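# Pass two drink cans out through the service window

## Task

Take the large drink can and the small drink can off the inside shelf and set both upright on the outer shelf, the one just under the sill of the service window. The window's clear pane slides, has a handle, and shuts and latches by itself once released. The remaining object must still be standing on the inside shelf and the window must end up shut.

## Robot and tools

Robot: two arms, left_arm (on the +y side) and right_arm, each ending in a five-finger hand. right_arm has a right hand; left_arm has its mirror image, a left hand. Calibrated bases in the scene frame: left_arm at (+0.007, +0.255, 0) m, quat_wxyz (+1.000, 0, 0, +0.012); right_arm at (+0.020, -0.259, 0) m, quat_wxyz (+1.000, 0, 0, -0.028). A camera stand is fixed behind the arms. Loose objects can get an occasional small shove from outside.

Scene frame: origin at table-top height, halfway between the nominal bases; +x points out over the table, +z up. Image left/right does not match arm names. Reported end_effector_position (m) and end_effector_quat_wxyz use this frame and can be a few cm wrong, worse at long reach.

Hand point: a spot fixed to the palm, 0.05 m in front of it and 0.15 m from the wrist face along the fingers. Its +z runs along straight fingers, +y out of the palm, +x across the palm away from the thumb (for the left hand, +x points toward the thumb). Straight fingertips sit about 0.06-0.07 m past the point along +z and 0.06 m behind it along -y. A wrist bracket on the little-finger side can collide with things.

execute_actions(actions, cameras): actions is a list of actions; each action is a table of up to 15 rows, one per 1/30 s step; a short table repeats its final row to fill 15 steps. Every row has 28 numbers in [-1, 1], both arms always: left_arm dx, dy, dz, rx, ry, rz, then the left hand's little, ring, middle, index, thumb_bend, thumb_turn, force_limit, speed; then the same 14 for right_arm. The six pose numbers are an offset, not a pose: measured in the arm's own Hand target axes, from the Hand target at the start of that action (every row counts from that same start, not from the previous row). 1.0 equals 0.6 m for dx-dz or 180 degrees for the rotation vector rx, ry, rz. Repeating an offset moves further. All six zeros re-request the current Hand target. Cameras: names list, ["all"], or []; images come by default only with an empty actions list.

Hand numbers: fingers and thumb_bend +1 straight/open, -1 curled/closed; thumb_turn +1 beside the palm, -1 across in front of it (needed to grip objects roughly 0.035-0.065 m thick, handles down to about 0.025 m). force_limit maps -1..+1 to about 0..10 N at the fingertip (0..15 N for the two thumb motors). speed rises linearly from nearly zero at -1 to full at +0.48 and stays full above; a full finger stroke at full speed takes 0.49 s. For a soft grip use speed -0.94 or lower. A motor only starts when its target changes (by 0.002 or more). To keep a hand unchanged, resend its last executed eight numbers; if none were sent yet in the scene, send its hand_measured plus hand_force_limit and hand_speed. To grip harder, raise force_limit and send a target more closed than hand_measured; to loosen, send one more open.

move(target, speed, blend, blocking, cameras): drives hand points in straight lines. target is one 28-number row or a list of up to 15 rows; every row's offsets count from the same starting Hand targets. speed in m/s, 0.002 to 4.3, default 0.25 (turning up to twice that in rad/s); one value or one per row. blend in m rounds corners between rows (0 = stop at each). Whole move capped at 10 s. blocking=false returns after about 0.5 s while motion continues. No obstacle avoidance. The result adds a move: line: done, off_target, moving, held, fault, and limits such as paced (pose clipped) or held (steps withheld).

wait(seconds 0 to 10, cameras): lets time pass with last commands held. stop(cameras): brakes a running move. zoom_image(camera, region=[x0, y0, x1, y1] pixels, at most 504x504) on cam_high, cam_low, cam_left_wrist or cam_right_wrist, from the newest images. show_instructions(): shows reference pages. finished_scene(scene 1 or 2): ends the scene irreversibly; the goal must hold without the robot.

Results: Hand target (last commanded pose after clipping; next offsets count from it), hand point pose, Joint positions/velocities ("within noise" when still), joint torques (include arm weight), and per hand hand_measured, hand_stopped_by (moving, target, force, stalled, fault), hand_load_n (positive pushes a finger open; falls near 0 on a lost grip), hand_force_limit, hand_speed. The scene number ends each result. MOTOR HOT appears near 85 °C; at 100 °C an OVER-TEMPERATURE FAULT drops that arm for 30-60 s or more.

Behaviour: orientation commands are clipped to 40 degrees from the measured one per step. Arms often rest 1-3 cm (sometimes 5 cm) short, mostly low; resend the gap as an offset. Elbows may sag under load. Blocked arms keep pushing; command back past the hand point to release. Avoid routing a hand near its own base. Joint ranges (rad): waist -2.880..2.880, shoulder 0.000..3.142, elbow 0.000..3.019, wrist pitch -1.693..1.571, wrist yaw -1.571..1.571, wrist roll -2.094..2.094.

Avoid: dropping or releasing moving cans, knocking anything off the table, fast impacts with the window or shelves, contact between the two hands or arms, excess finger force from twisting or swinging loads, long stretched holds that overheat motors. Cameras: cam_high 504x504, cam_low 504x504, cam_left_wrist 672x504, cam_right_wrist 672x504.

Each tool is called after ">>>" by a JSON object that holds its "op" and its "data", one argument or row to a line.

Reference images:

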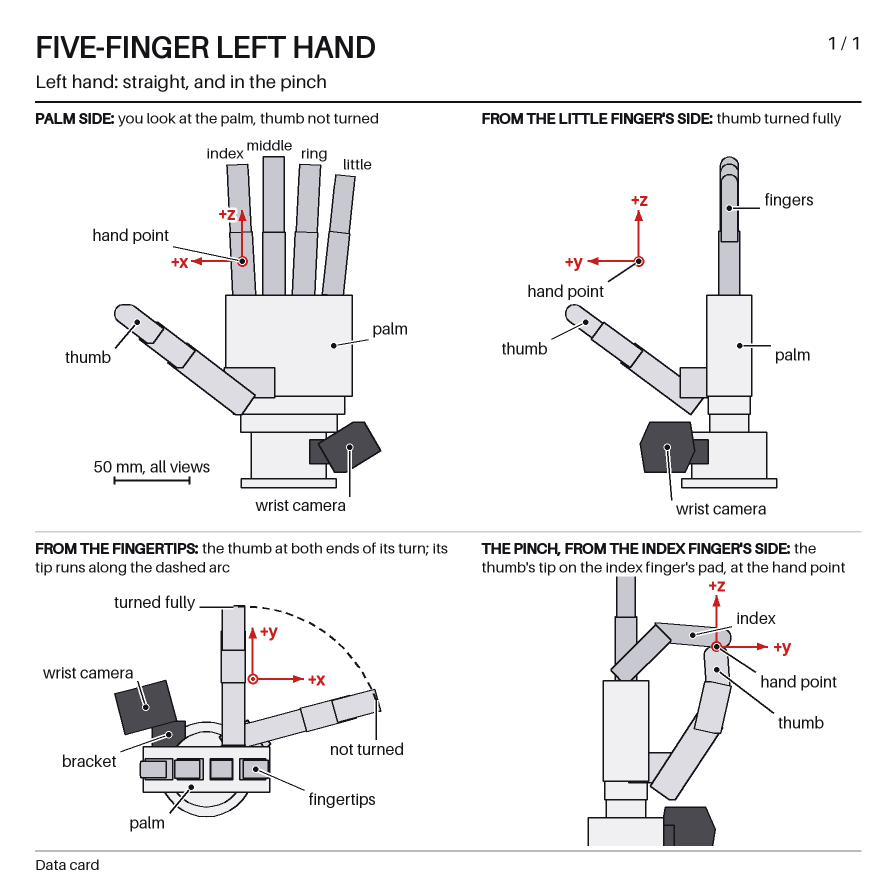

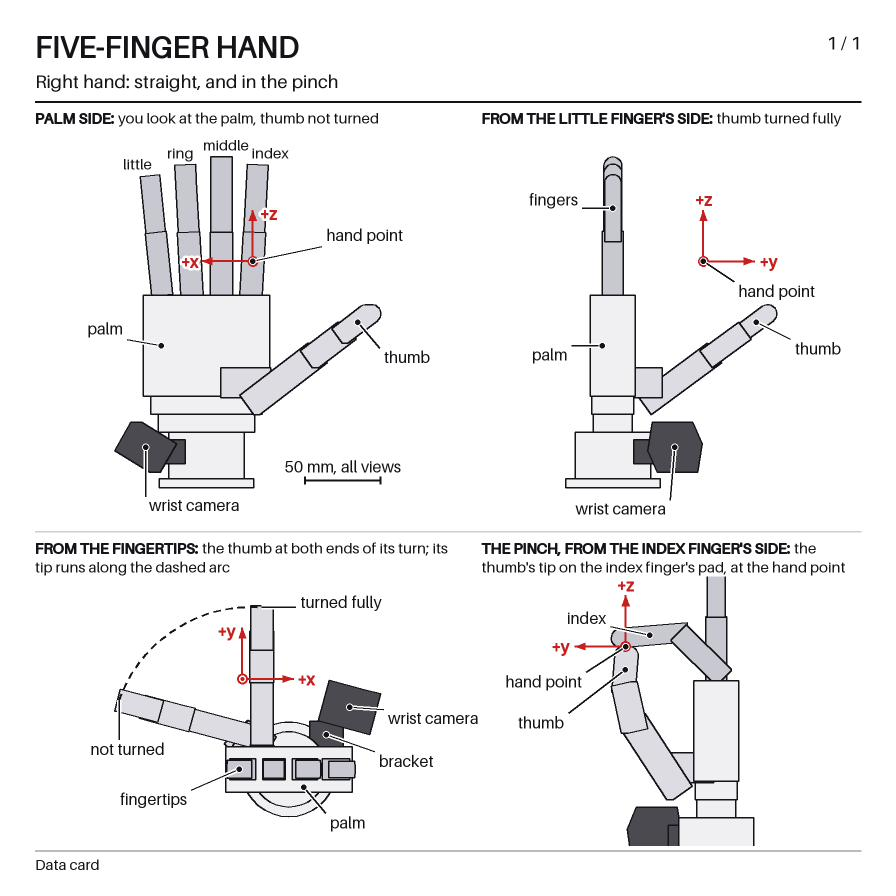

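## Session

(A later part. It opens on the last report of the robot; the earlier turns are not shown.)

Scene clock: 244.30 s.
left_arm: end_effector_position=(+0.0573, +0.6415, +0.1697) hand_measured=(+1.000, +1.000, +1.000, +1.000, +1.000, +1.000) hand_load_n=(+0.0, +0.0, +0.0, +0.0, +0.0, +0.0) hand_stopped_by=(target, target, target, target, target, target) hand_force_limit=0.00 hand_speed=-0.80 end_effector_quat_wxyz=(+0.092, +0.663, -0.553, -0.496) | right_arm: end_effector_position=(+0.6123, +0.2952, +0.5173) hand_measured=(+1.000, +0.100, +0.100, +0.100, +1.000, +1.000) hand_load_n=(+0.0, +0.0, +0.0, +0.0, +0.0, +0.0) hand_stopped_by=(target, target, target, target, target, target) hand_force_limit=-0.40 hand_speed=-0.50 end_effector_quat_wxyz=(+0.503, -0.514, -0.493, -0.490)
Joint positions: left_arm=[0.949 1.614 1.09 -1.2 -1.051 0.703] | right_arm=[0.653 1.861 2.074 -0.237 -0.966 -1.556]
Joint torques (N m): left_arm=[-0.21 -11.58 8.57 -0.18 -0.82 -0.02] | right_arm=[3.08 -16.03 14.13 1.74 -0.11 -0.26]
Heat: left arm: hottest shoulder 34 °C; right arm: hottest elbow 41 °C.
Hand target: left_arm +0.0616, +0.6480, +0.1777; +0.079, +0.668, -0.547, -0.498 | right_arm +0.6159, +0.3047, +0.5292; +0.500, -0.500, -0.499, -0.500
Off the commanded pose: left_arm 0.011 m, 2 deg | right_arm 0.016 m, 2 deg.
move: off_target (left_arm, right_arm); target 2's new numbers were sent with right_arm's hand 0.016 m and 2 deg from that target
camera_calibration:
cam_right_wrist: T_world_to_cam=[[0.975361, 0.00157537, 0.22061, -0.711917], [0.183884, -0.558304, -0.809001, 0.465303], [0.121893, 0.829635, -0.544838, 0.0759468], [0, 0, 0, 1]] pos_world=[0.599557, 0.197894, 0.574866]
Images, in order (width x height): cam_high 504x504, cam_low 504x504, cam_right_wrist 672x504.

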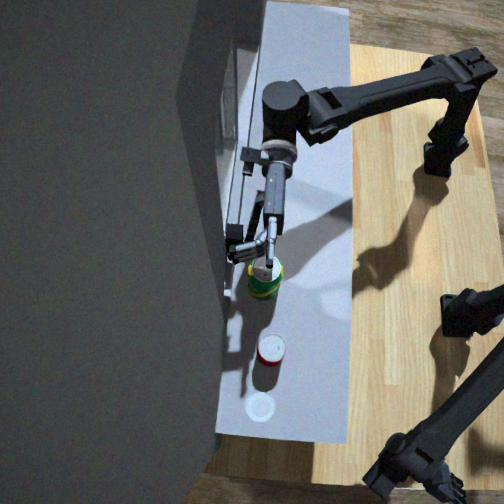

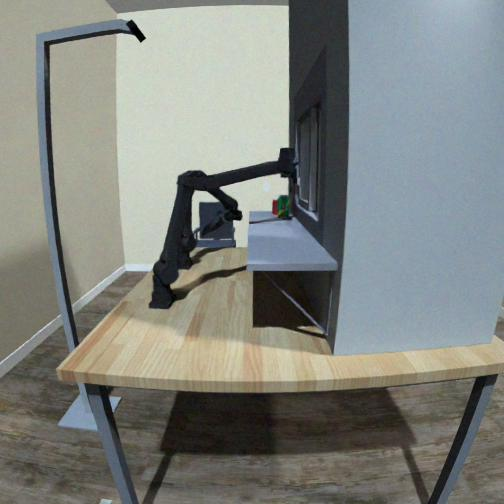

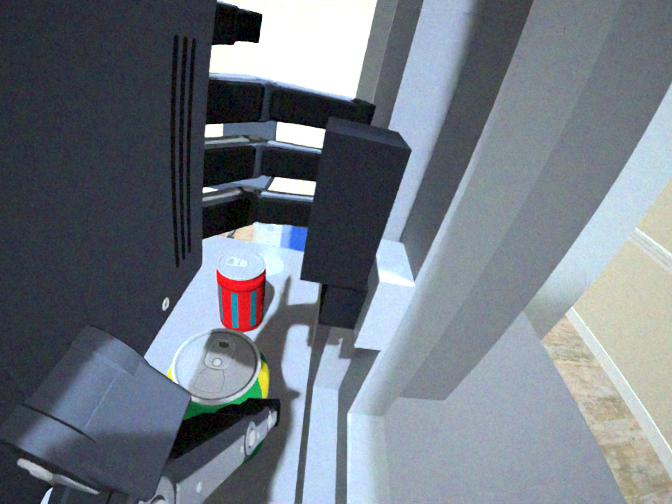

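>>> {"op": "move", "data": {
  "target": [0,0,0,0,0,0,1,1,1,1,1,1,0,-0.8,0,0,-0.1,0,0,0,1,0.1,0.1,0.1,1,1,-0.4,-0.5],
  "cameras": ["cam_high","cam_right_wrist"],
  "speed": 0.08
}}

>>> {"op": "zoom_image", "data": {
  "camera": "cam_high",
  "region": [190, 160, 290, 310]
}}

Scene clock: 252.70 s.
left_arm: end_effector_position=(+0.0573, +0.6415, +0.1697) hand_measured=(+1.000, +1.000, +1.000, +1.000, +1.000, +1.000) hand_load_n=(+0.0, +0.0, +0.5, +0.0, +0.5, +0.0) hand_stopped_by=(target, target, target, target, target, target) hand_force_limit=0.00 hand_speed=-0.80 end_effector_quat_wxyz=(+0.092, +0.663, -0.553, -0.496) | right_arm: end_effector_position=(+0.6129, +0.2597, +0.5063) hand_measured=(+1.000, +0.100, +0.100, +0.100, +1.000, +1.000) hand_load_n=(+0.0, +0.0, +0.0, +1.0, +0.0, +0.0) hand_stopped_by=(target, target, target, target, target, target) hand_force_limit=-0.40 hand_speed=-0.50 end_effector_quat_wxyz=(+0.511, -0.512, -0.499, -0.478)
Joint positions: left_arm=[0.949 1.614 1.09 -1.2 -1.051 0.703] | right_arm=[0.599 1.811 1.982 -0.215 -1.048 -1.562]
Joint torques (N m): left_arm=[0.21 -11.4 8.51 -0.18 -0.81 -0.01] | right_arm=[0.85 -19.14 9.83 2.32 -0.07 -0.24]
Heat: left arm: hottest shoulder 34 °C; right arm: hottest elbow 41 °C.
Hand target: left_arm +0.0616, +0.6480, +0.1777; +0.079, +0.668, -0.547, -0.498 | right_arm +0.6158, +0.2448, +0.5290; +0.500, -0.500, -0.499, -0.500
Off the commanded pose: left_arm 0.011 m, 2 deg | right_arm 0.028 m, 3 deg.
move: off_target (left_arm, right_arm)
camera_calibration:
cam_right_wrist: T_world_to_cam=[[0.977514, 0.0301839, 0.208698, -0.712759], [0.189518, -0.559711, -0.806726, 0.432157], [0.0924605, 0.828138, -0.552846, 0.121697], [0, 0, 0, 1]] pos_world=[0.603578, 0.162615, 0.564663]
Images, in order (width x height): cam_high 504x504, cam_right_wrist 672x504.

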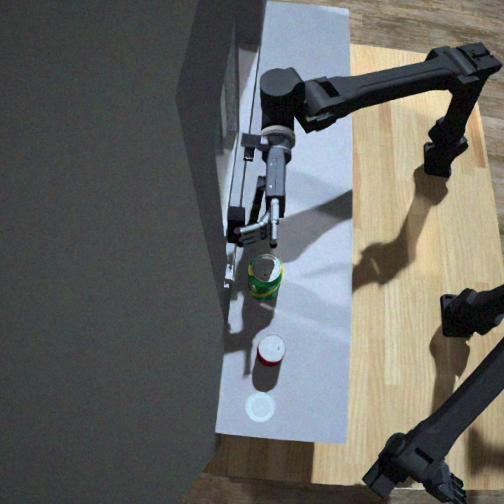

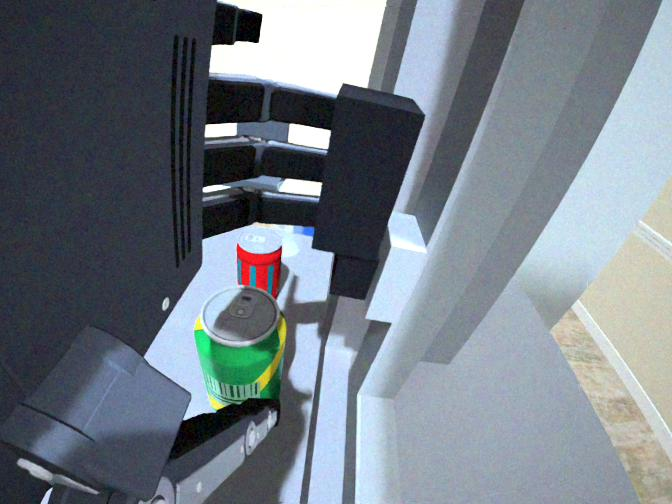

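Scaled by 3.360 from the camera's 504x504 image, which has a finer 720x720 frame.

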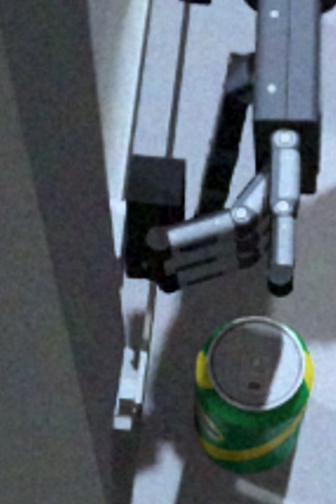

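>>> {"op": "move", "data": {
  "target": [0,0,0,0,0,0,1,1,1,1,1,1,0,-0.8,0.025,0,-0.17,0,0,0,1,0.1,0.1,0.1,1,1,-0.4,-0.5],
  "cameras": ["cam_high","cam_right_wrist"],
  "speed": 0.1
}}

Scene clock: 258.70 s.
left_arm: end_effector_position=(+0.0573, +0.6415, +0.1697) hand_measured=(+1.000, +1.000, +1.000, +1.000, +1.000, +1.000) hand_load_n=(+0.0, +0.0, +0.0, +0.0, +0.0, +0.5) hand_stopped_by=(target, target, target, target, target, target) hand_force_limit=0.00 hand_speed=-0.80 end_effector_quat_wxyz=(+0.092, +0.663, -0.553, -0.496) | right_arm: end_effector_position=(+0.6182, +0.1497, +0.5307) hand_measured=(+1.000, +0.100, +0.100, +0.100, +1.000, +1.000) hand_load_n=(+0.0, +0.0, +0.0, +1.0, +0.0, +0.0) hand_stopped_by=(target, target, target, target, target, target) hand_force_limit=-0.40 hand_speed=-0.50 end_effector_quat_wxyz=(+0.507, -0.509, -0.496, -0.488)
Joint positions: left_arm=[0.949 1.614 1.09 -1.2 -1.051 0.703] | right_arm=[0.435 1.682 1.861 -0.208 -1.198 -1.563]
Joint torques (N m): left_arm=[-0.15 -11.52 8.59 -0.23 -0.81 -0.02] | right_arm=[1.67 -16.44 9.58 1.98 -0.2 -0.21]
Heat: left arm: hottest shoulder 34 °C; right arm: hottest elbow 39 °C.
Hand target: left_arm +0.0616, +0.6480, +0.1777; +0.079, +0.668, -0.547, -0.498 | right_arm +0.6158, +0.1426, +0.5440; +0.500, -0.500, -0.499, -0.500
Off the commanded pose: left_arm 0.011 m, 2 deg | right_arm 0.015 m, 2 deg.
move: off_target (left_arm, right_arm)
camera_calibration:
cam_right_wrist: T_world_to_cam=[[0.975083, 0.0137919, 0.22141, -0.722526], [0.191929, -0.552952, -0.810806, 0.388999], [0.111247, 0.833099, -0.541821, 0.207608], [0, 0, 0, 1]] pos_world=[0.606767, 0.0521045, 0.587864]
Images, in order (width x height): cam_high 504x504, cam_right_wrist 672x504.

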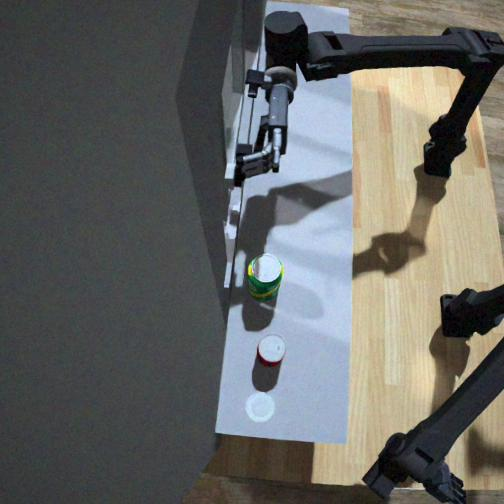

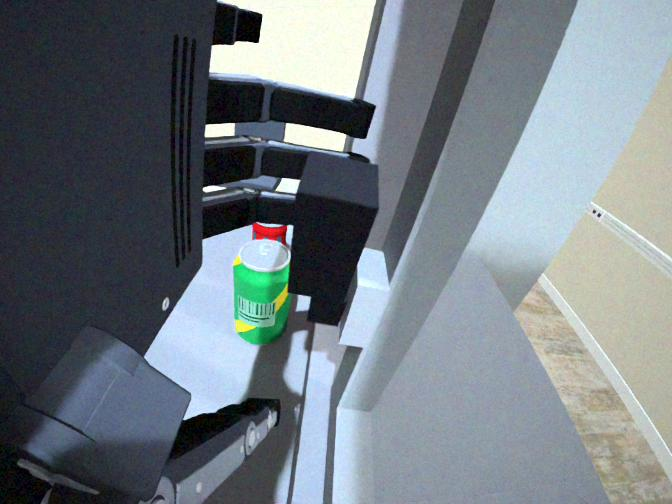

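>>> {"op": "move", "data": {
  "target": [0,0,0,0,0,0,1,1,1,1,1,1,0,-0.8,-0.017,0,-0.18,0,0,0,1,0.1,0.1,0.1,1,1,-0.4,-0.5],
  "cameras": ["all"],
  "speed": 0.1
}}

Scene clock: 264.97 s.
left_arm: end_effector_position=(+0.0573, +0.6415, +0.1697) hand_measured=(+1.000, +1.000, +1.000, +1.000, +1.000, +1.000) hand_load_n=(+0.0, +0.0, +0.0, +0.0, +0.0, +0.0) hand_stopped_by=(target, target, target, target, target, target) hand_force_limit=0.00 hand_speed=-0.80 end_effector_quat_wxyz=(+0.092, +0.663, -0.553, -0.496) | right_arm: end_effector_position=(+0.6170, +0.0414, +0.5247) hand_measured=(+1.000, +0.100, +0.100, +0.100, +1.000, +1.000) hand_load_n=(+0.0, +0.0, +0.0, +1.0, +0.0, +0.0) hand_stopped_by=(target, target, target, target, target, target) hand_force_limit=-0.40 hand_speed=-0.50 end_effector_quat_wxyz=(+0.508, -0.506, -0.497, -0.490)
Joint positions: left_arm=[0.949 1.614 1.09 -1.2 -1.051 0.703] | right_arm=[0.251 1.59 1.728 -0.164 -1.385 -1.57]
Joint torques (N m): left_arm=[0.03 -11.87 8.53 -0.14 -0.84 0] | right_arm=[1.32 -14.86 9.44 1.84 -0.17 -0.16]
Heat: left arm: hottest shoulder 34 °C; right arm: hottest elbow 39 °C.
Hand target: left_arm +0.0616, +0.6480, +0.1777; +0.079, +0.668, -0.547, -0.498 | right_arm +0.6157, +0.0347, +0.5338; +0.500, -0.500, -0.499, -0.500
Off the commanded pose: left_arm 0.011 m, 2 deg | right_arm 0.011 m, 2 deg.
move: off_target (left_arm, right_arm)
camera_calibration:
cam_left_wrist: T_world_to_cam=[[0.552617, 0.170427, -0.815824, 0.0030923], [0.159306, -0.982421, -0.0973198, 0.637154], [-0.818068, -0.0761848, -0.570053, 0.308661], [0, 0, 0, 1]] pos_world=[0.149295, 0.648941, 0.240484]
cam_right_wrist: T_world_to_cam=[[0.973678, 0.0152195, 0.227418, -0.720861], [0.198335, -0.548232, -0.812468, 0.321147], [0.112313, 0.836188, -0.53682, 0.291355], [0, 0, 0, 1]] pos_world=[0.60547, -0.0565932, 0.581264]

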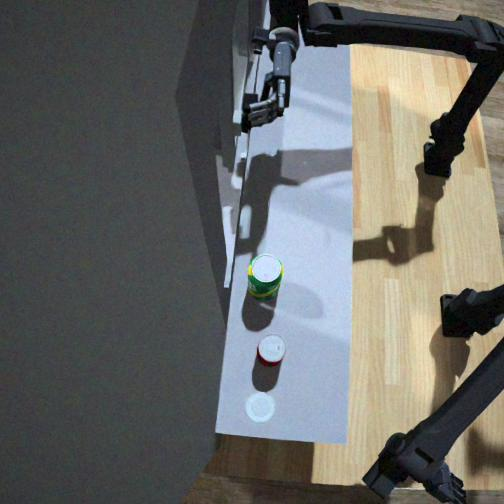

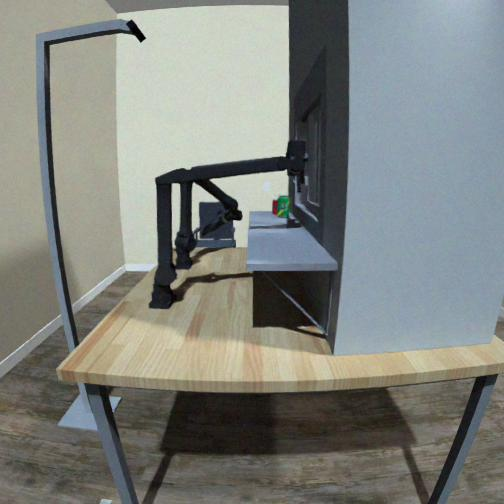

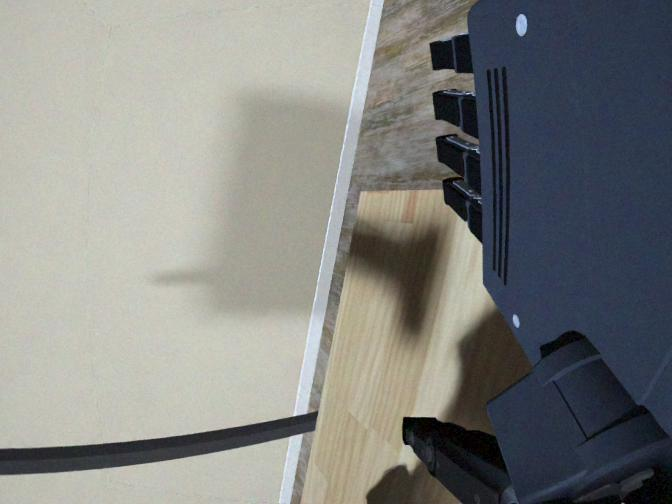

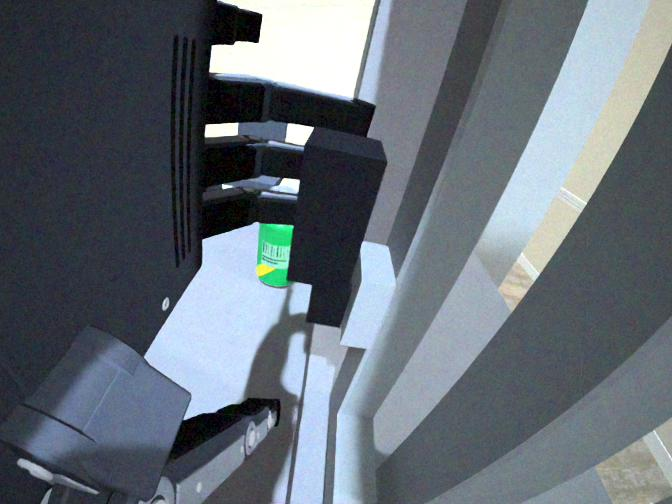

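>>> {"op": "zoom_image", "data": {
  "camera": "cam_high",
  "region": [180, 80, 300, 300]
}}

Scaled by 2.291 from the camera's 504x504 image, which has a finer 720x720 frame.

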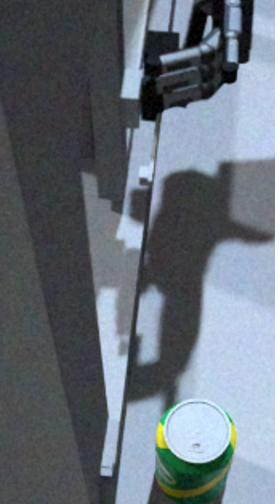

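>>> {"op": "move", "data": {
  "target": [-0.05,0.337,-0.924,0.827,-0.372,0.216,1,1,1,1,1,1,0,-0.8,0,0,0,0,0,0,1,0.1,0.1,0.1,1,1,-0.4,-0.5],
  "cameras": ["all"],
  "speed": 0.3
}}

Scene clock: 341.67 s.
left_arm: end_effector_position=(+0.3515, +0.3590, +0.5724) hand_measured=(+1.000, +1.000, +1.000, +1.000, +1.000, +1.000) hand_load_n=(+0.0, +0.0, +0.0, +0.0, +0.0, +0.0) hand_stopped_by=(target, target, target, target, target, target) hand_force_limit=0.00 hand_speed=-0.80 end_effector_quat_wxyz=(+0.674, +0.165, +0.693, -0.193) | right_arm: end_effector_position=(+0.6170, +0.0414, +0.5247) hand_measured=(+1.000, +0.100, +0.100, +0.100, +1.000, +1.000) hand_load_n=(+0.0, +0.0, +0.0, +1.0, +0.0, +0.0) hand_stopped_by=(target, target, target, target, target, target) hand_force_limit=-0.40 hand_speed=-0.50 end_effector_quat_wxyz=(+0.508, -0.506, -0.497, -0.490)
Joint positions: left_arm=[0.765 0.759 1.23 -0.533 1.302 1.586] | right_arm=[0.251 1.59 1.728 -0.164 -1.385 -1.57]
Joint torques (N m): left_arm=[-0.91 -0.44 11.69 1.55 0.02 -0.15] | right_arm=[1.55 -14.74 9.39 1.94 -0.18 -0.14]
Heat: left arm: hottest elbow 36 °C; right arm: hottest elbow 35 °C.
Hand target: left_arm +0.3495, +0.3508, +0.5996; +0.684, +0.182, +0.683, -0.183 | right_arm +0.6157, +0.0347, +0.5338; +0.500, -0.500, -0.499, -0.500
Off the commanded pose: left_arm 0.028 m, 3 deg | right_arm 0.011 m, 2 deg.
move: off_target (left_arm, right_arm)
camera_calibration:
cam_left_wrist: T_world_to_cam=[[-0.434993, -0.874559, -0.214307, 0.595193], [-0.361948, 0.387759, -0.847725, 0.472777], [0.824485, -0.291186, -0.485217, 0.208636], [0, 0, 0, 1]] pos_world=[0.258008, 0.39796, 0.629573]
cam_right_wrist: T_world_to_cam=[[0.973591, 0.0152112, 0.227792, -0.721026], [0.198653, -0.548147, -0.812448, 0.320948], [0.112505, 0.836244, -0.536692, 0.291168], [0, 0, 0, 1]] pos_world=[0.60547, -0.0565932, 0.581265]

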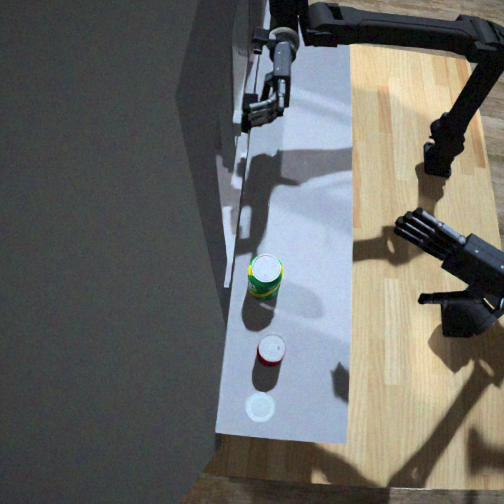

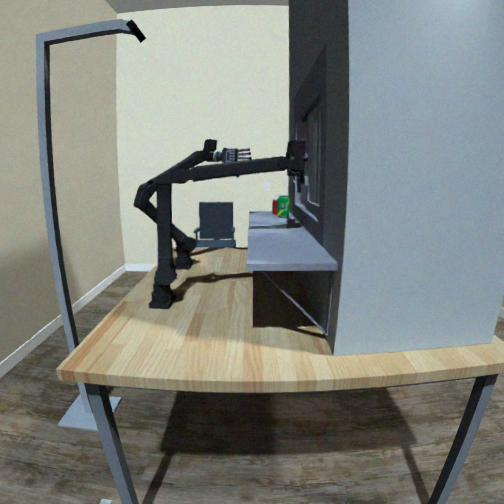

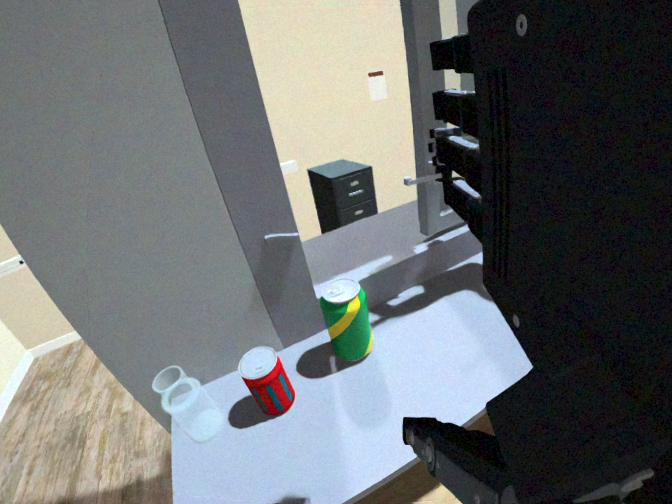

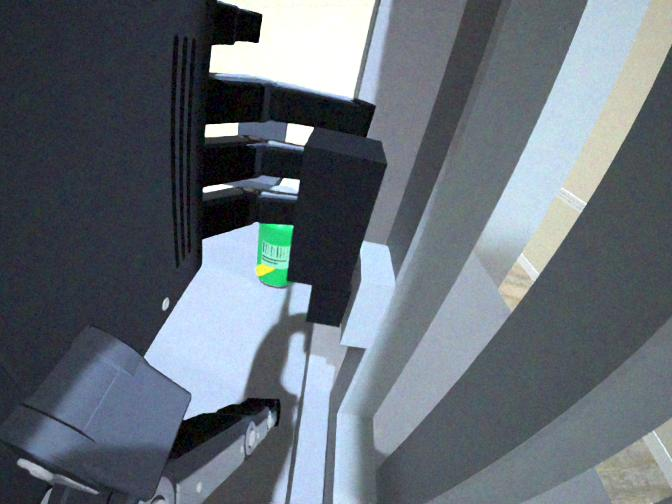

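>>> {"op": "zoom_image", "data": {
  "camera": "cam_left_wrist",
  "region": [150, 140, 490, 450]
}}

Scaled by 1.482 from the camera's 672x504 image, which has a finer 960x720 frame.

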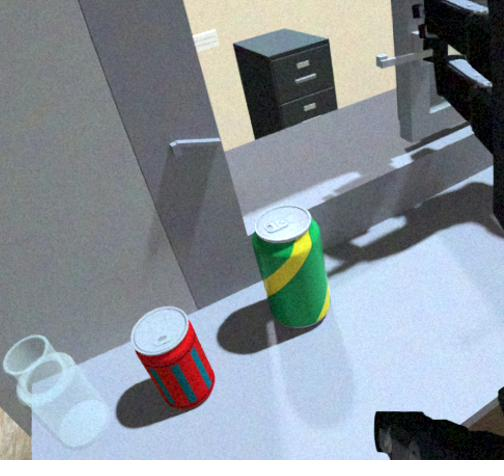

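>>> {"op": "move", "data": {
  "target": [0,0.118,0.605,-0.167,0,0,1,1,1,1,1,1,0,-0.8,0,0,0,0,0,0,1,0.1,0.1,0.1,1,1,-0.4,-0.5],
  "cameras": ["all"],
  "speed": 0.2
}}

>>> {"op": "zoom_image", "data": {
  "camera": "cam_left_wrist",
  "region": [150, 100, 500, 450]
}}

Scene clock: 374.47 s.
left_arm: end_effector_position=(+0.6985, +0.2354, +0.5593) hand_measured=(+1.000, +1.000, +1.000, +1.000, +1.000, +1.000) hand_load_n=(+0.0, +0.0, +0.0, +0.5, +0.0, +0.0) hand_stopped_by=(target, target, target, target, target, target) hand_force_limit=0.00 hand_speed=-0.80 end_effector_quat_wxyz=(+0.686, +0.002, +0.727, +0.006) | right_arm: end_effector_position=(+0.6170, +0.0414, +0.5247) hand_measured=(+1.000, +0.100, +0.100, +0.100, +1.000, +1.000) hand_load_n=(+0.0, +0.0, +0.0, +1.0, +0.0, +0.0) hand_stopped_by=(target, target, target, target, target, target) hand_force_limit=-0.40 hand_speed=-0.50 end_effector_quat_wxyz=(+0.508, -0.506, -0.497, -0.490)
Joint positions: left_arm=[-0.185 1.497 1.74 -0.302 -0.166 1.572] | right_arm=[0.251 1.59 1.728 -0.164 -1.385 -1.57]
Joint torques (N m): left_arm=[-0.32 -12.1 14.78 1.39 -0.15 -0.02] | right_arm=[1.55 -14.68 9.4 1.92 -0.19 -0.15]
Heat: left arm: hottest elbow 38 °C; right arm: hottest elbow 35 °C.
Hand target: left_arm +0.6995, +0.2311, +0.6000; +0.707, -0.001, +0.707, +0.001 | right_arm +0.6157, +0.0347, +0.5338; +0.500, -0.500, -0.499, -0.500
Off the commanded pose: left_arm 0.041 m, 3 deg | right_arm 0.011 m, 2 deg.
move: off_target (left_arm, right_arm)
camera_calibration:
cam_left_wrist: T_world_to_cam=[[0.0430152, -0.961881, -0.270064, 0.353095], [-0.540993, 0.204829, -0.815703, 0.785372], [0.839926, 0.181191, -0.511561, -0.227112], [0, 0, 0, 1]] pos_world=[0.60045, 0.219919, 0.619807]
cam_right_wrist: T_world_to_cam=[[0.973591, 0.0152112, 0.227792, -0.721026], [0.198653, -0.548147, -0.812448, 0.320948], [0.112505, 0.836244, -0.536692, 0.291168], [0, 0, 0, 1]] pos_world=[0.60547, -0.0565932, 0.581265]

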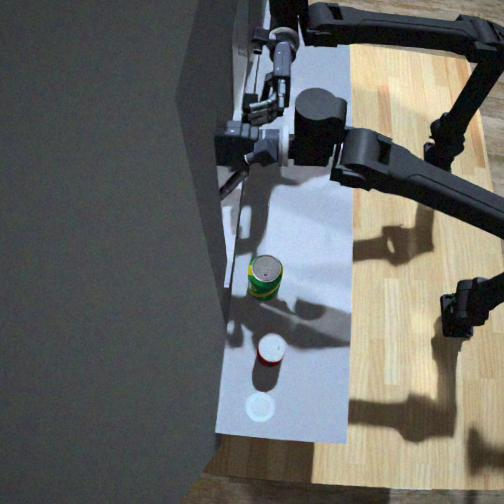

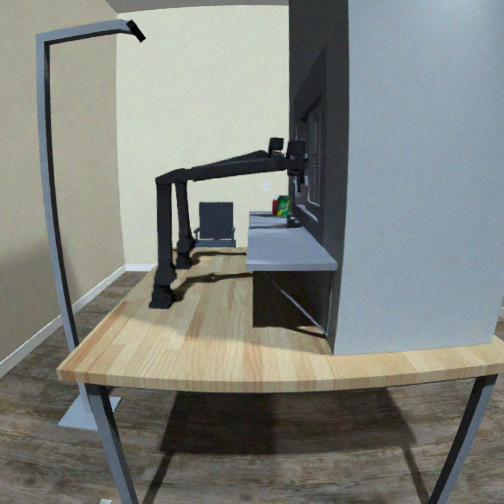

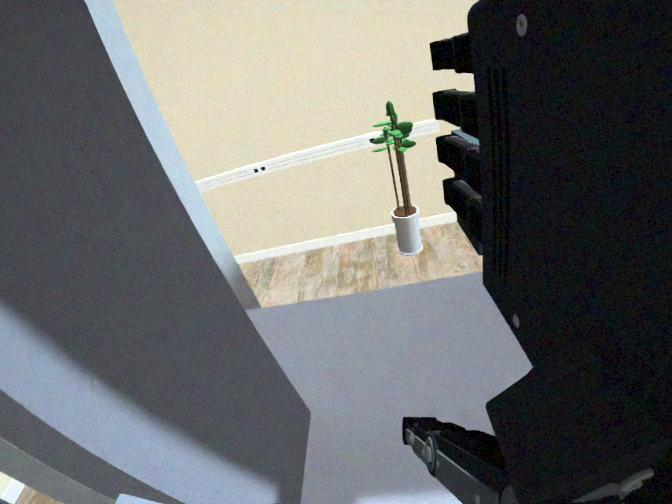

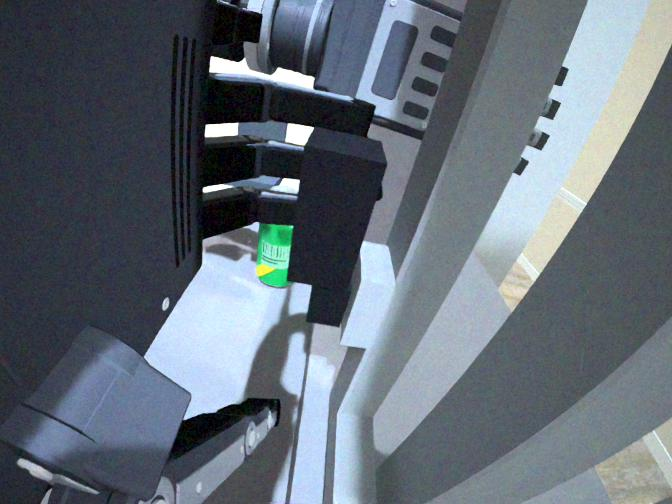

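Scaled by 1.440 from the camera's 672x504 image, which has a finer 960x720 frame.

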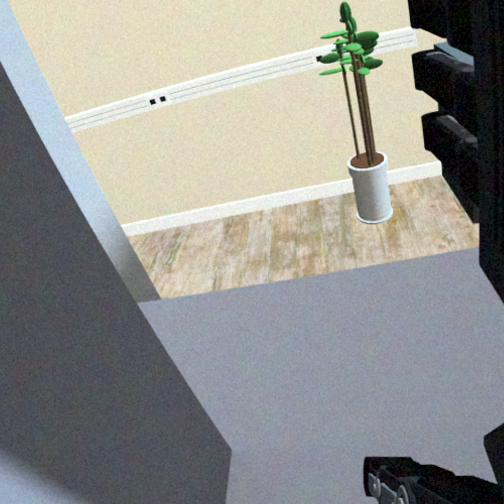

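>>> {"op": "zoom_image", "data": {
  "camera": "cam_left_wrist",
  "region": [280, 290, 500, 504]
}}

Scaled by 2.291 from the camera's 672x504 image, which has a finer 960x720 frame.

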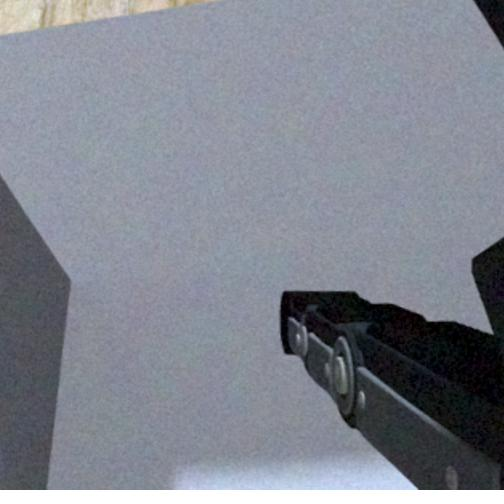

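>>> {"op": "move", "data": {
  "target": [0,0,0.167,0,0.111,0,1,1,1,1,1,1,0,-0.8,0,0,0,0,0,0,1,0.1,0.1,0.1,1,1,-0.4,-0.5],
  "cameras": ["cam_left_wrist","cam_low"],
  "speed": 0.15
}}

>>> {"op": "zoom_image", "data": {
  "camera": "cam_left_wrist",
  "region": [150, 204, 500, 504]
}}

Scene clock: 394.70 s.
left_arm: end_effector_position=(+0.8037, +0.2227, +0.5756) hand_measured=(+1.000, +1.000, +1.000, +1.000, +1.000, +1.000) hand_load_n=(+0.0, +0.0, +0.0, +0.0, +0.0, +0.5) hand_stopped_by=(target, target, target, target, target, target) hand_force_limit=0.00 hand_speed=-0.80 end_effector_quat_wxyz=(+0.596, +0.021, +0.803, +0.003) | right_arm: end_effector_position=(+0.6170, +0.0414, +0.5247) hand_measured=(+1.000, +0.100, +0.100, +0.100, +1.000, +1.000) hand_load_n=(+0.0, +0.0, +0.0, +1.0, +0.0, +0.0) hand_stopped_by=(target, target, target, target, target, target) hand_force_limit=-0.40 hand_speed=-0.50 end_effector_quat_wxyz=(+0.508, -0.506, -0.497, -0.490)
Joint positions: left_arm=[-0.168 2.114 2.87 -1.053 -0.116 1.566] | right_arm=[0.251 1.59 1.728 -0.164 -1.385 -1.57]
Joint torques (N m): left_arm=[0.67 -18.37 11.84 1.52 0.1 -0.07] | right_arm=[1.49 -14.8 9.44 1.94 -0.18 -0.16]
Heat: left arm: hottest elbow 42 °C; right arm: hottest elbow 35 °C.
Hand target: left_arm +0.7997, +0.2315, +0.6002; +0.574, -0.001, +0.819, +0.000 | right_arm +0.6157, +0.0347, +0.5338; +0.500, -0.500, -0.499, -0.500
Off the commanded pose: left_arm 0.026 m, 4 deg | right_arm 0.011 m, 2 deg.
elbow stopped short (left arm): the move would have taken joint 3 (elbow) straighter than the controller allows.
move: off_target (left_arm, right_arm)
camera_calibration:
cam_left_wrist: T_world_to_cam=[[-0.0533847, -0.955844, -0.288984, 0.427816], [-0.709772, 0.239885, -0.662329, 0.897767], [0.702406, 0.169754, -0.691237, -0.0882305], [0, 0, 0, 1]] pos_world=[0.722022, 0.208542, 0.65726]
Images, in order (width x height): cam_low 504x504, cam_left_wrist 672x504.

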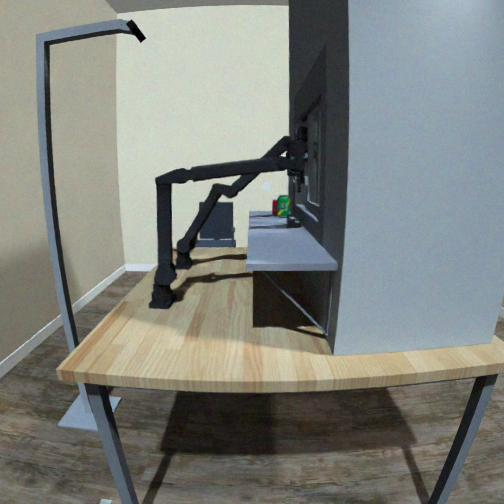

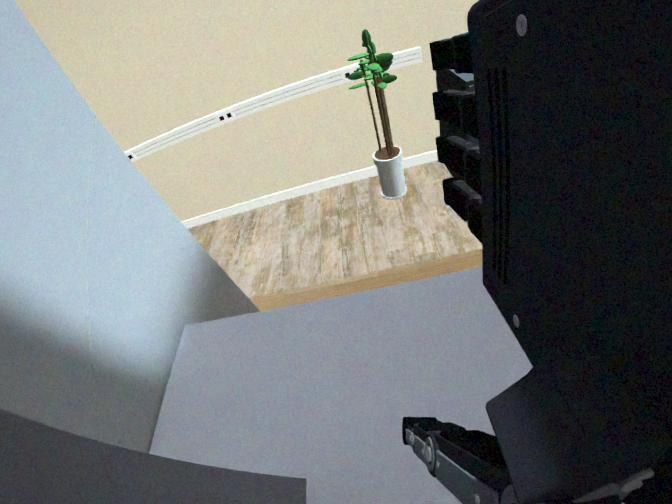

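Scaled by 1.440 from the camera's 672x504 image, which has a finer 960x720 frame.

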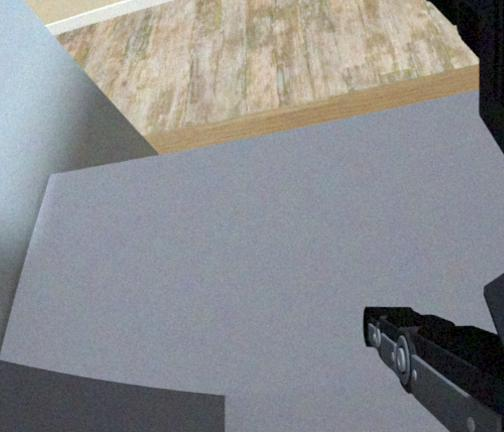

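>>> {"op": "move", "data": {
  "target": [
    [0.171,0.01,-0.47,0,0,0,1,1,1,1,1,1,0,-0.3,0,0,0,0,0,0,1,0.1,0.1,0.1,1,1,-0.4,-0.5],
    [0.295,0.148,-0.567,0.180,0.027,0.074,1,1,1,1,1,-1,0,-0.3,0,0,0,0,0,0,1,0.1,0.1,0.1,1,1,-0.4,-0.5]
  ],
  "cameras": ["cam_left_wrist","cam_high"],
  "speed": 0.2
}}

>>> {"op": "zoom_image", "data": {
  "camera": "cam_left_wrist",
  "region": [100, 180, 440, 480]
}}

Scene clock: 497.97 s.
left_arm: end_effector_position=(+0.4190, +0.3146, +0.5476) hand_measured=(+1.000, +1.000, +1.000, +1.000, +1.000, -1.000) hand_load_n=(+0.0, +0.0, +0.0, +0.0, +0.0, +0.0) hand_stopped_by=(target, target, target, target, target, target) hand_force_limit=0.00 hand_speed=-0.30 end_effector_quat_wxyz=(+0.520, +0.233, +0.806, -0.163) | right_arm: end_effector_position=(+0.6170, +0.0414, +0.5247) hand_measured=(+1.000, +0.100, +0.100, +0.100, +1.000, +1.000) hand_load_n=(+0.0, +0.0, +0.0, +1.0, +0.0, +0.0) hand_stopped_by=(target, target, target, target, target, target) hand_force_limit=-0.40 hand_speed=-0.50 end_effector_quat_wxyz=(+0.508, -0.506, -0.497, -0.490)
Joint positions: left_arm=[0.371 1.034 1.621 -1.263 0.863 2.095] | right_arm=[0.251 1.59 1.728 -0.164 -1.385 -1.57]
Joint torques (N m): left_arm=[0.44 -3.08 8.39 0.94 0.56 0.14] | right_arm=[1.67 -14.86 9.4 1.94 -0.19 -0.15]
Heat: left arm: hottest elbow 51 °C; right arm: hottest elbow 35 °C.
Hand target: left_arm +0.4193, +0.3192, +0.5496; +0.513, +0.252, +0.804, -0.162 | right_arm +0.6157, +0.0347, +0.5338; +0.500, -0.500, -0.499, -0.500
Off the commanded pose: left_arm 0.005 m, 2 deg | right_arm 0.011 m, 2 deg.
joint sent to its limit (left arm) — joint 6 (wrist roll), upper limit. The joint targets still meet the commanded pose.
move: off_target (right_arm)
camera_calibration:
cam_left_wrist: T_world_to_cam=[[-0.575585, -0.783015, -0.235775, 0.62239], [-0.564022, 0.588905, -0.578853, 0.367561], [0.592099, -0.200197, -0.780602, 0.358574], [0, 0, 0, 1]] pos_world=[0.353239, 0.342668, 0.639411]
Images, in order (width x height): cam_high 504x504, cam_left_wrist 672x504.

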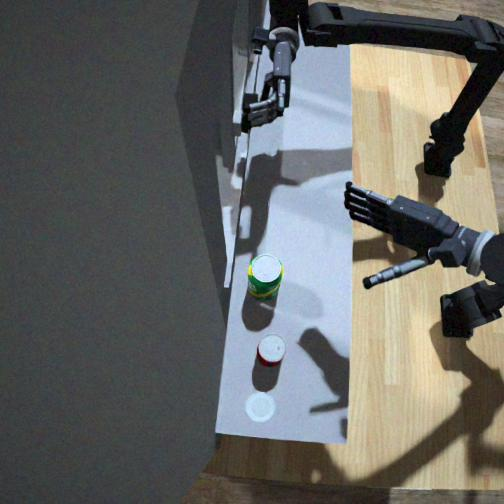

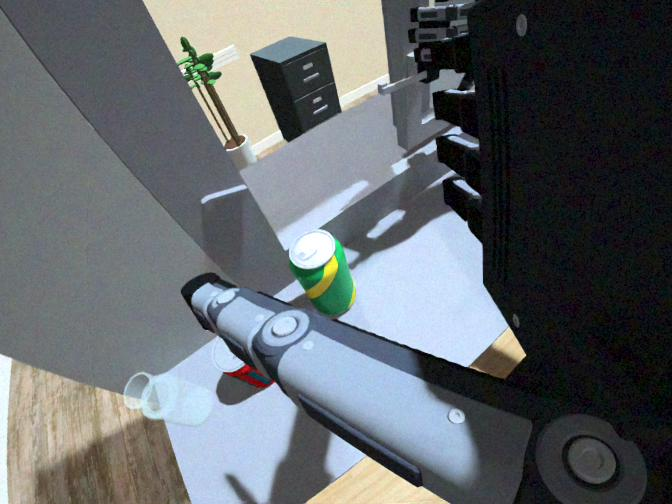

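Scaled by 1.482 from the camera's 672x504 image, which has a finer 960x720 frame.

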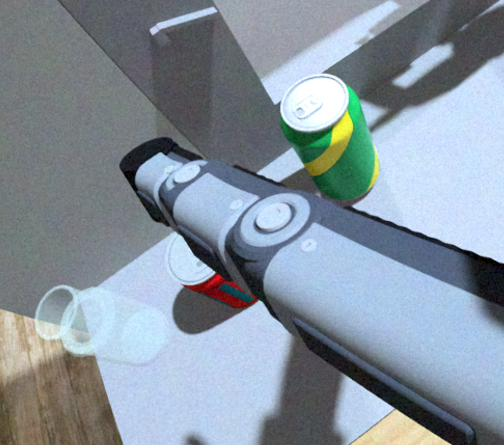

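>>> {"op": "move", "data": {
  "target": [0.218,0.108,0.143,0,0,0,1,1,1,1,1,-1,0,-0.3,0,0,0,0,0,0,1,0.1,0.1,0.1,1,1,-0.4,-0.5],
  "cameras": ["cam_left_wrist","cam_high"],
  "speed": 0.15
}}

>>> {"op": "zoom_image", "data": {
  "camera": "cam_high",
  "region": [200, 200, 400, 420]
}}

Scene clock: 513.70 s.
left_arm: end_effector_position=(+0.4729, +0.3522, +0.3962) hand_measured=(+1.000, +1.000, +1.000, +1.000, +1.000, -1.000) hand_load_n=(+0.0, +0.0, +0.0, +0.0, +0.0, +0.5) hand_stopped_by=(target, target, target, target, target, target) hand_force_limit=0.00 hand_speed=-0.30 end_effector_quat_wxyz=(+0.523, +0.220, +0.807, -0.165) | right_arm: end_effector_position=(+0.6170, +0.0414, +0.5247) hand_measured=(+1.000, +0.100, +0.100, +0.100, +1.000, +1.000) hand_load_n=(+0.0, +0.0, +0.0, +1.0, +0.0, +0.0) hand_stopped_by=(target, target, target, target, target, target) hand_force_limit=-0.40 hand_speed=-0.50 end_effector_quat_wxyz=(+0.508, -0.506, -0.497, -0.490)
Joint positions: left_arm=[0.411 1.046 1.2 -0.838 0.888 2.095] | right_arm=[0.251 1.59 1.728 -0.164 -1.385 -1.57]
Joint torques (N m): left_arm=[1.03 -5.13 8.53 1.78 0.58 0.12] | right_arm=[1.55 -14.68 9.44 1.94 -0.2 -0.15]
Heat: left arm: hottest elbow 47 °C; right arm: hottest elbow 35 °C.
Hand target: left_arm +0.4750, +0.3591, +0.3947; +0.513, +0.252, +0.804, -0.162 | right_arm +0.6157, +0.0347, +0.5338; +0.500, -0.500, -0.499, -0.500
Off the commanded pose: left_arm 0.007 m, 4 deg | right_arm 0.011 m, 2 deg.
joint sent to its limit (left arm) — joint 6 (wrist roll), upper limit. The joint targets are off in orientation, not in position.
move: off_target (left_arm, right_arm)
camera_calibration:
cam_left_wrist: T_world_to_cam=[[-0.560206, -0.798409, -0.220711, 0.639275], [-0.576542, 0.56713, -0.588187, 0.305409], [0.594785, -0.202256, -0.778025, 0.214341], [0, 0, 0, 1]] pos_world=[0.406719, 0.380548, 0.487495]
Images, in order (width x height): cam_high 504x504, cam_left_wrist 672x504.

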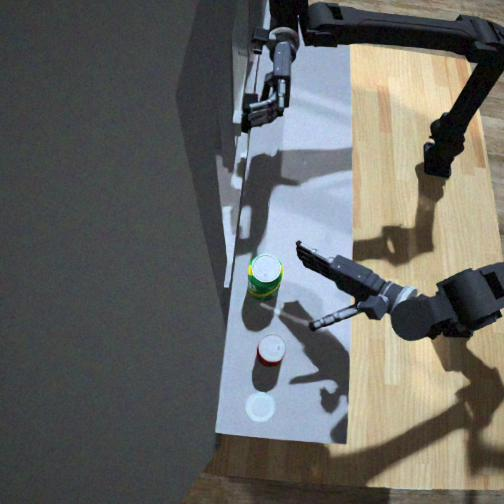

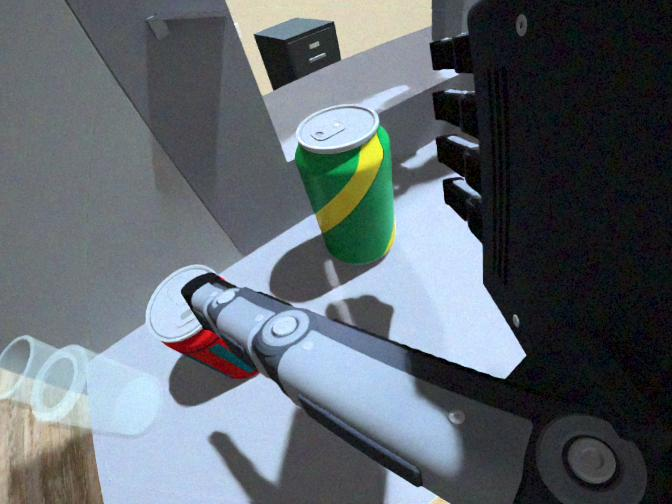

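Scaled by 2.291 from the camera's 504x504 image, which has a finer 720x720 frame.

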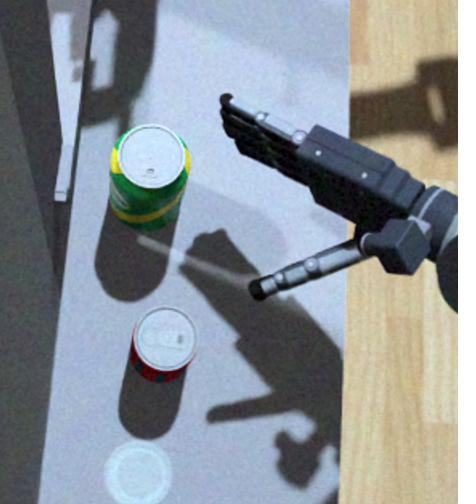

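>>> {"op": "move", "data": {
  "target": [-0.004,0.015,0.188,0,0,0,1,1,1,1,1,-1,0,-0.3,0,0,0,0,0,0,1,0.1,0.1,0.1,1,1,-0.4,-0.5],
  "cameras": ["cam_left_wrist","cam_high"],
  "speed": 0.08
}}

>>> {"op": "zoom_image", "data": {
  "camera": "cam_high",
  "region": [200, 200, 400, 420]
}}

Scene clock: 536.67 s.
left_arm: end_effector_position=(+0.5585, +0.3108, +0.3412) hand_measured=(+1.000, +1.000, +1.000, +1.000, +1.000, -1.000) hand_load_n=(+0.0, +0.0, +0.0, +0.0, +0.0, +0.0) hand_stopped_by=(target, target, target, target, target, target) hand_force_limit=0.00 hand_speed=-0.30 end_effector_quat_wxyz=(+0.506, +0.252, +0.809, -0.162) | right_arm: end_effector_position=(+0.6170, +0.0414, +0.5247) hand_measured=(+1.000, +0.100, +0.100, +0.100, +1.000, +1.000) hand_load_n=(+0.0, -0.5, +0.0, +1.0, +0.0, +0.0) hand_stopped_by=(target, target, target, target, target, target) hand_force_limit=-0.40 hand_speed=-0.50 end_effector_quat_wxyz=(+0.508, -0.506, -0.497, -0.490)
Joint positions: left_arm=[0.229 1.223 1.193 -0.611 0.756 2.035] | right_arm=[0.251 1.59 1.728 -0.164 -1.385 -1.57]
Joint torques (N m): left_arm=[-0.73 -7.59 10.28 1.8 0.22 -0.14] | right_arm=[1.44 -14.68 9.4 1.94 -0.2 -0.15]
Heat: left arm: hottest elbow 45 °C; right arm: hottest elbow 35 °C.
Hand target: left_arm +0.5649, +0.3074, +0.3495; +0.513, +0.252, +0.804, -0.162 | right_arm +0.6157, +0.0347, +0.5338; +0.500, -0.500, -0.499, -0.500
Off the commanded pose: left_arm 0.011 m, 1 deg | right_arm 0.011 m, 2 deg.
move: off_target (left_arm, right_arm)
camera_calibration:
cam_left_wrist: T_world_to_cam=[[-0.605272, -0.756881, -0.246531, 0.663074], [-0.554782, 0.623197, -0.551219, 0.303836], [0.570844, -0.196867, -0.797107, 0.130446], [0, 0, 0, 1]] pos_world=[0.495439, 0.338198, 0.434928]
Images, in order (width x height): cam_high 504x504, cam_left_wrist 672x504.

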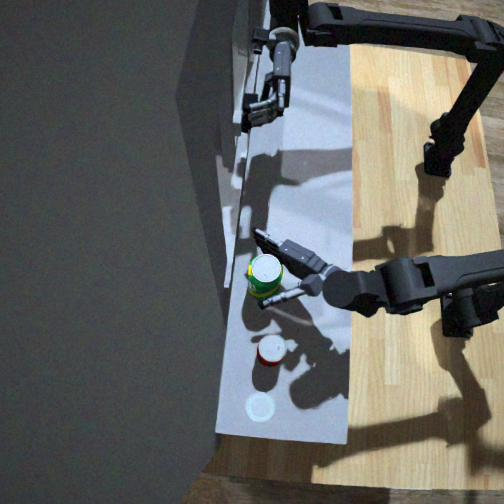

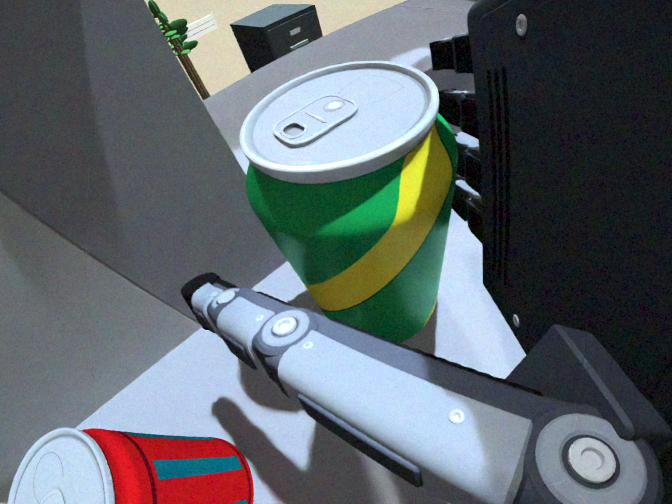

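Scaled by 2.291 from the camera's 504x504 image, which has a finer 720x720 frame.

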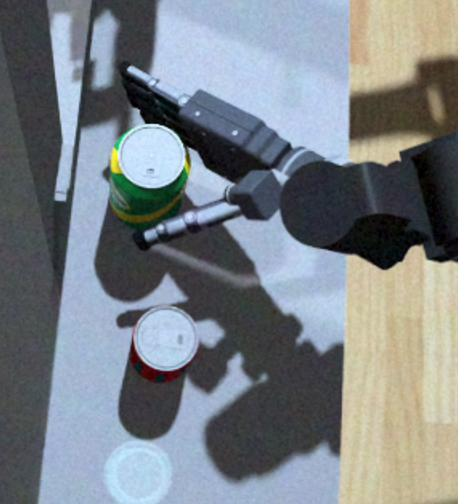

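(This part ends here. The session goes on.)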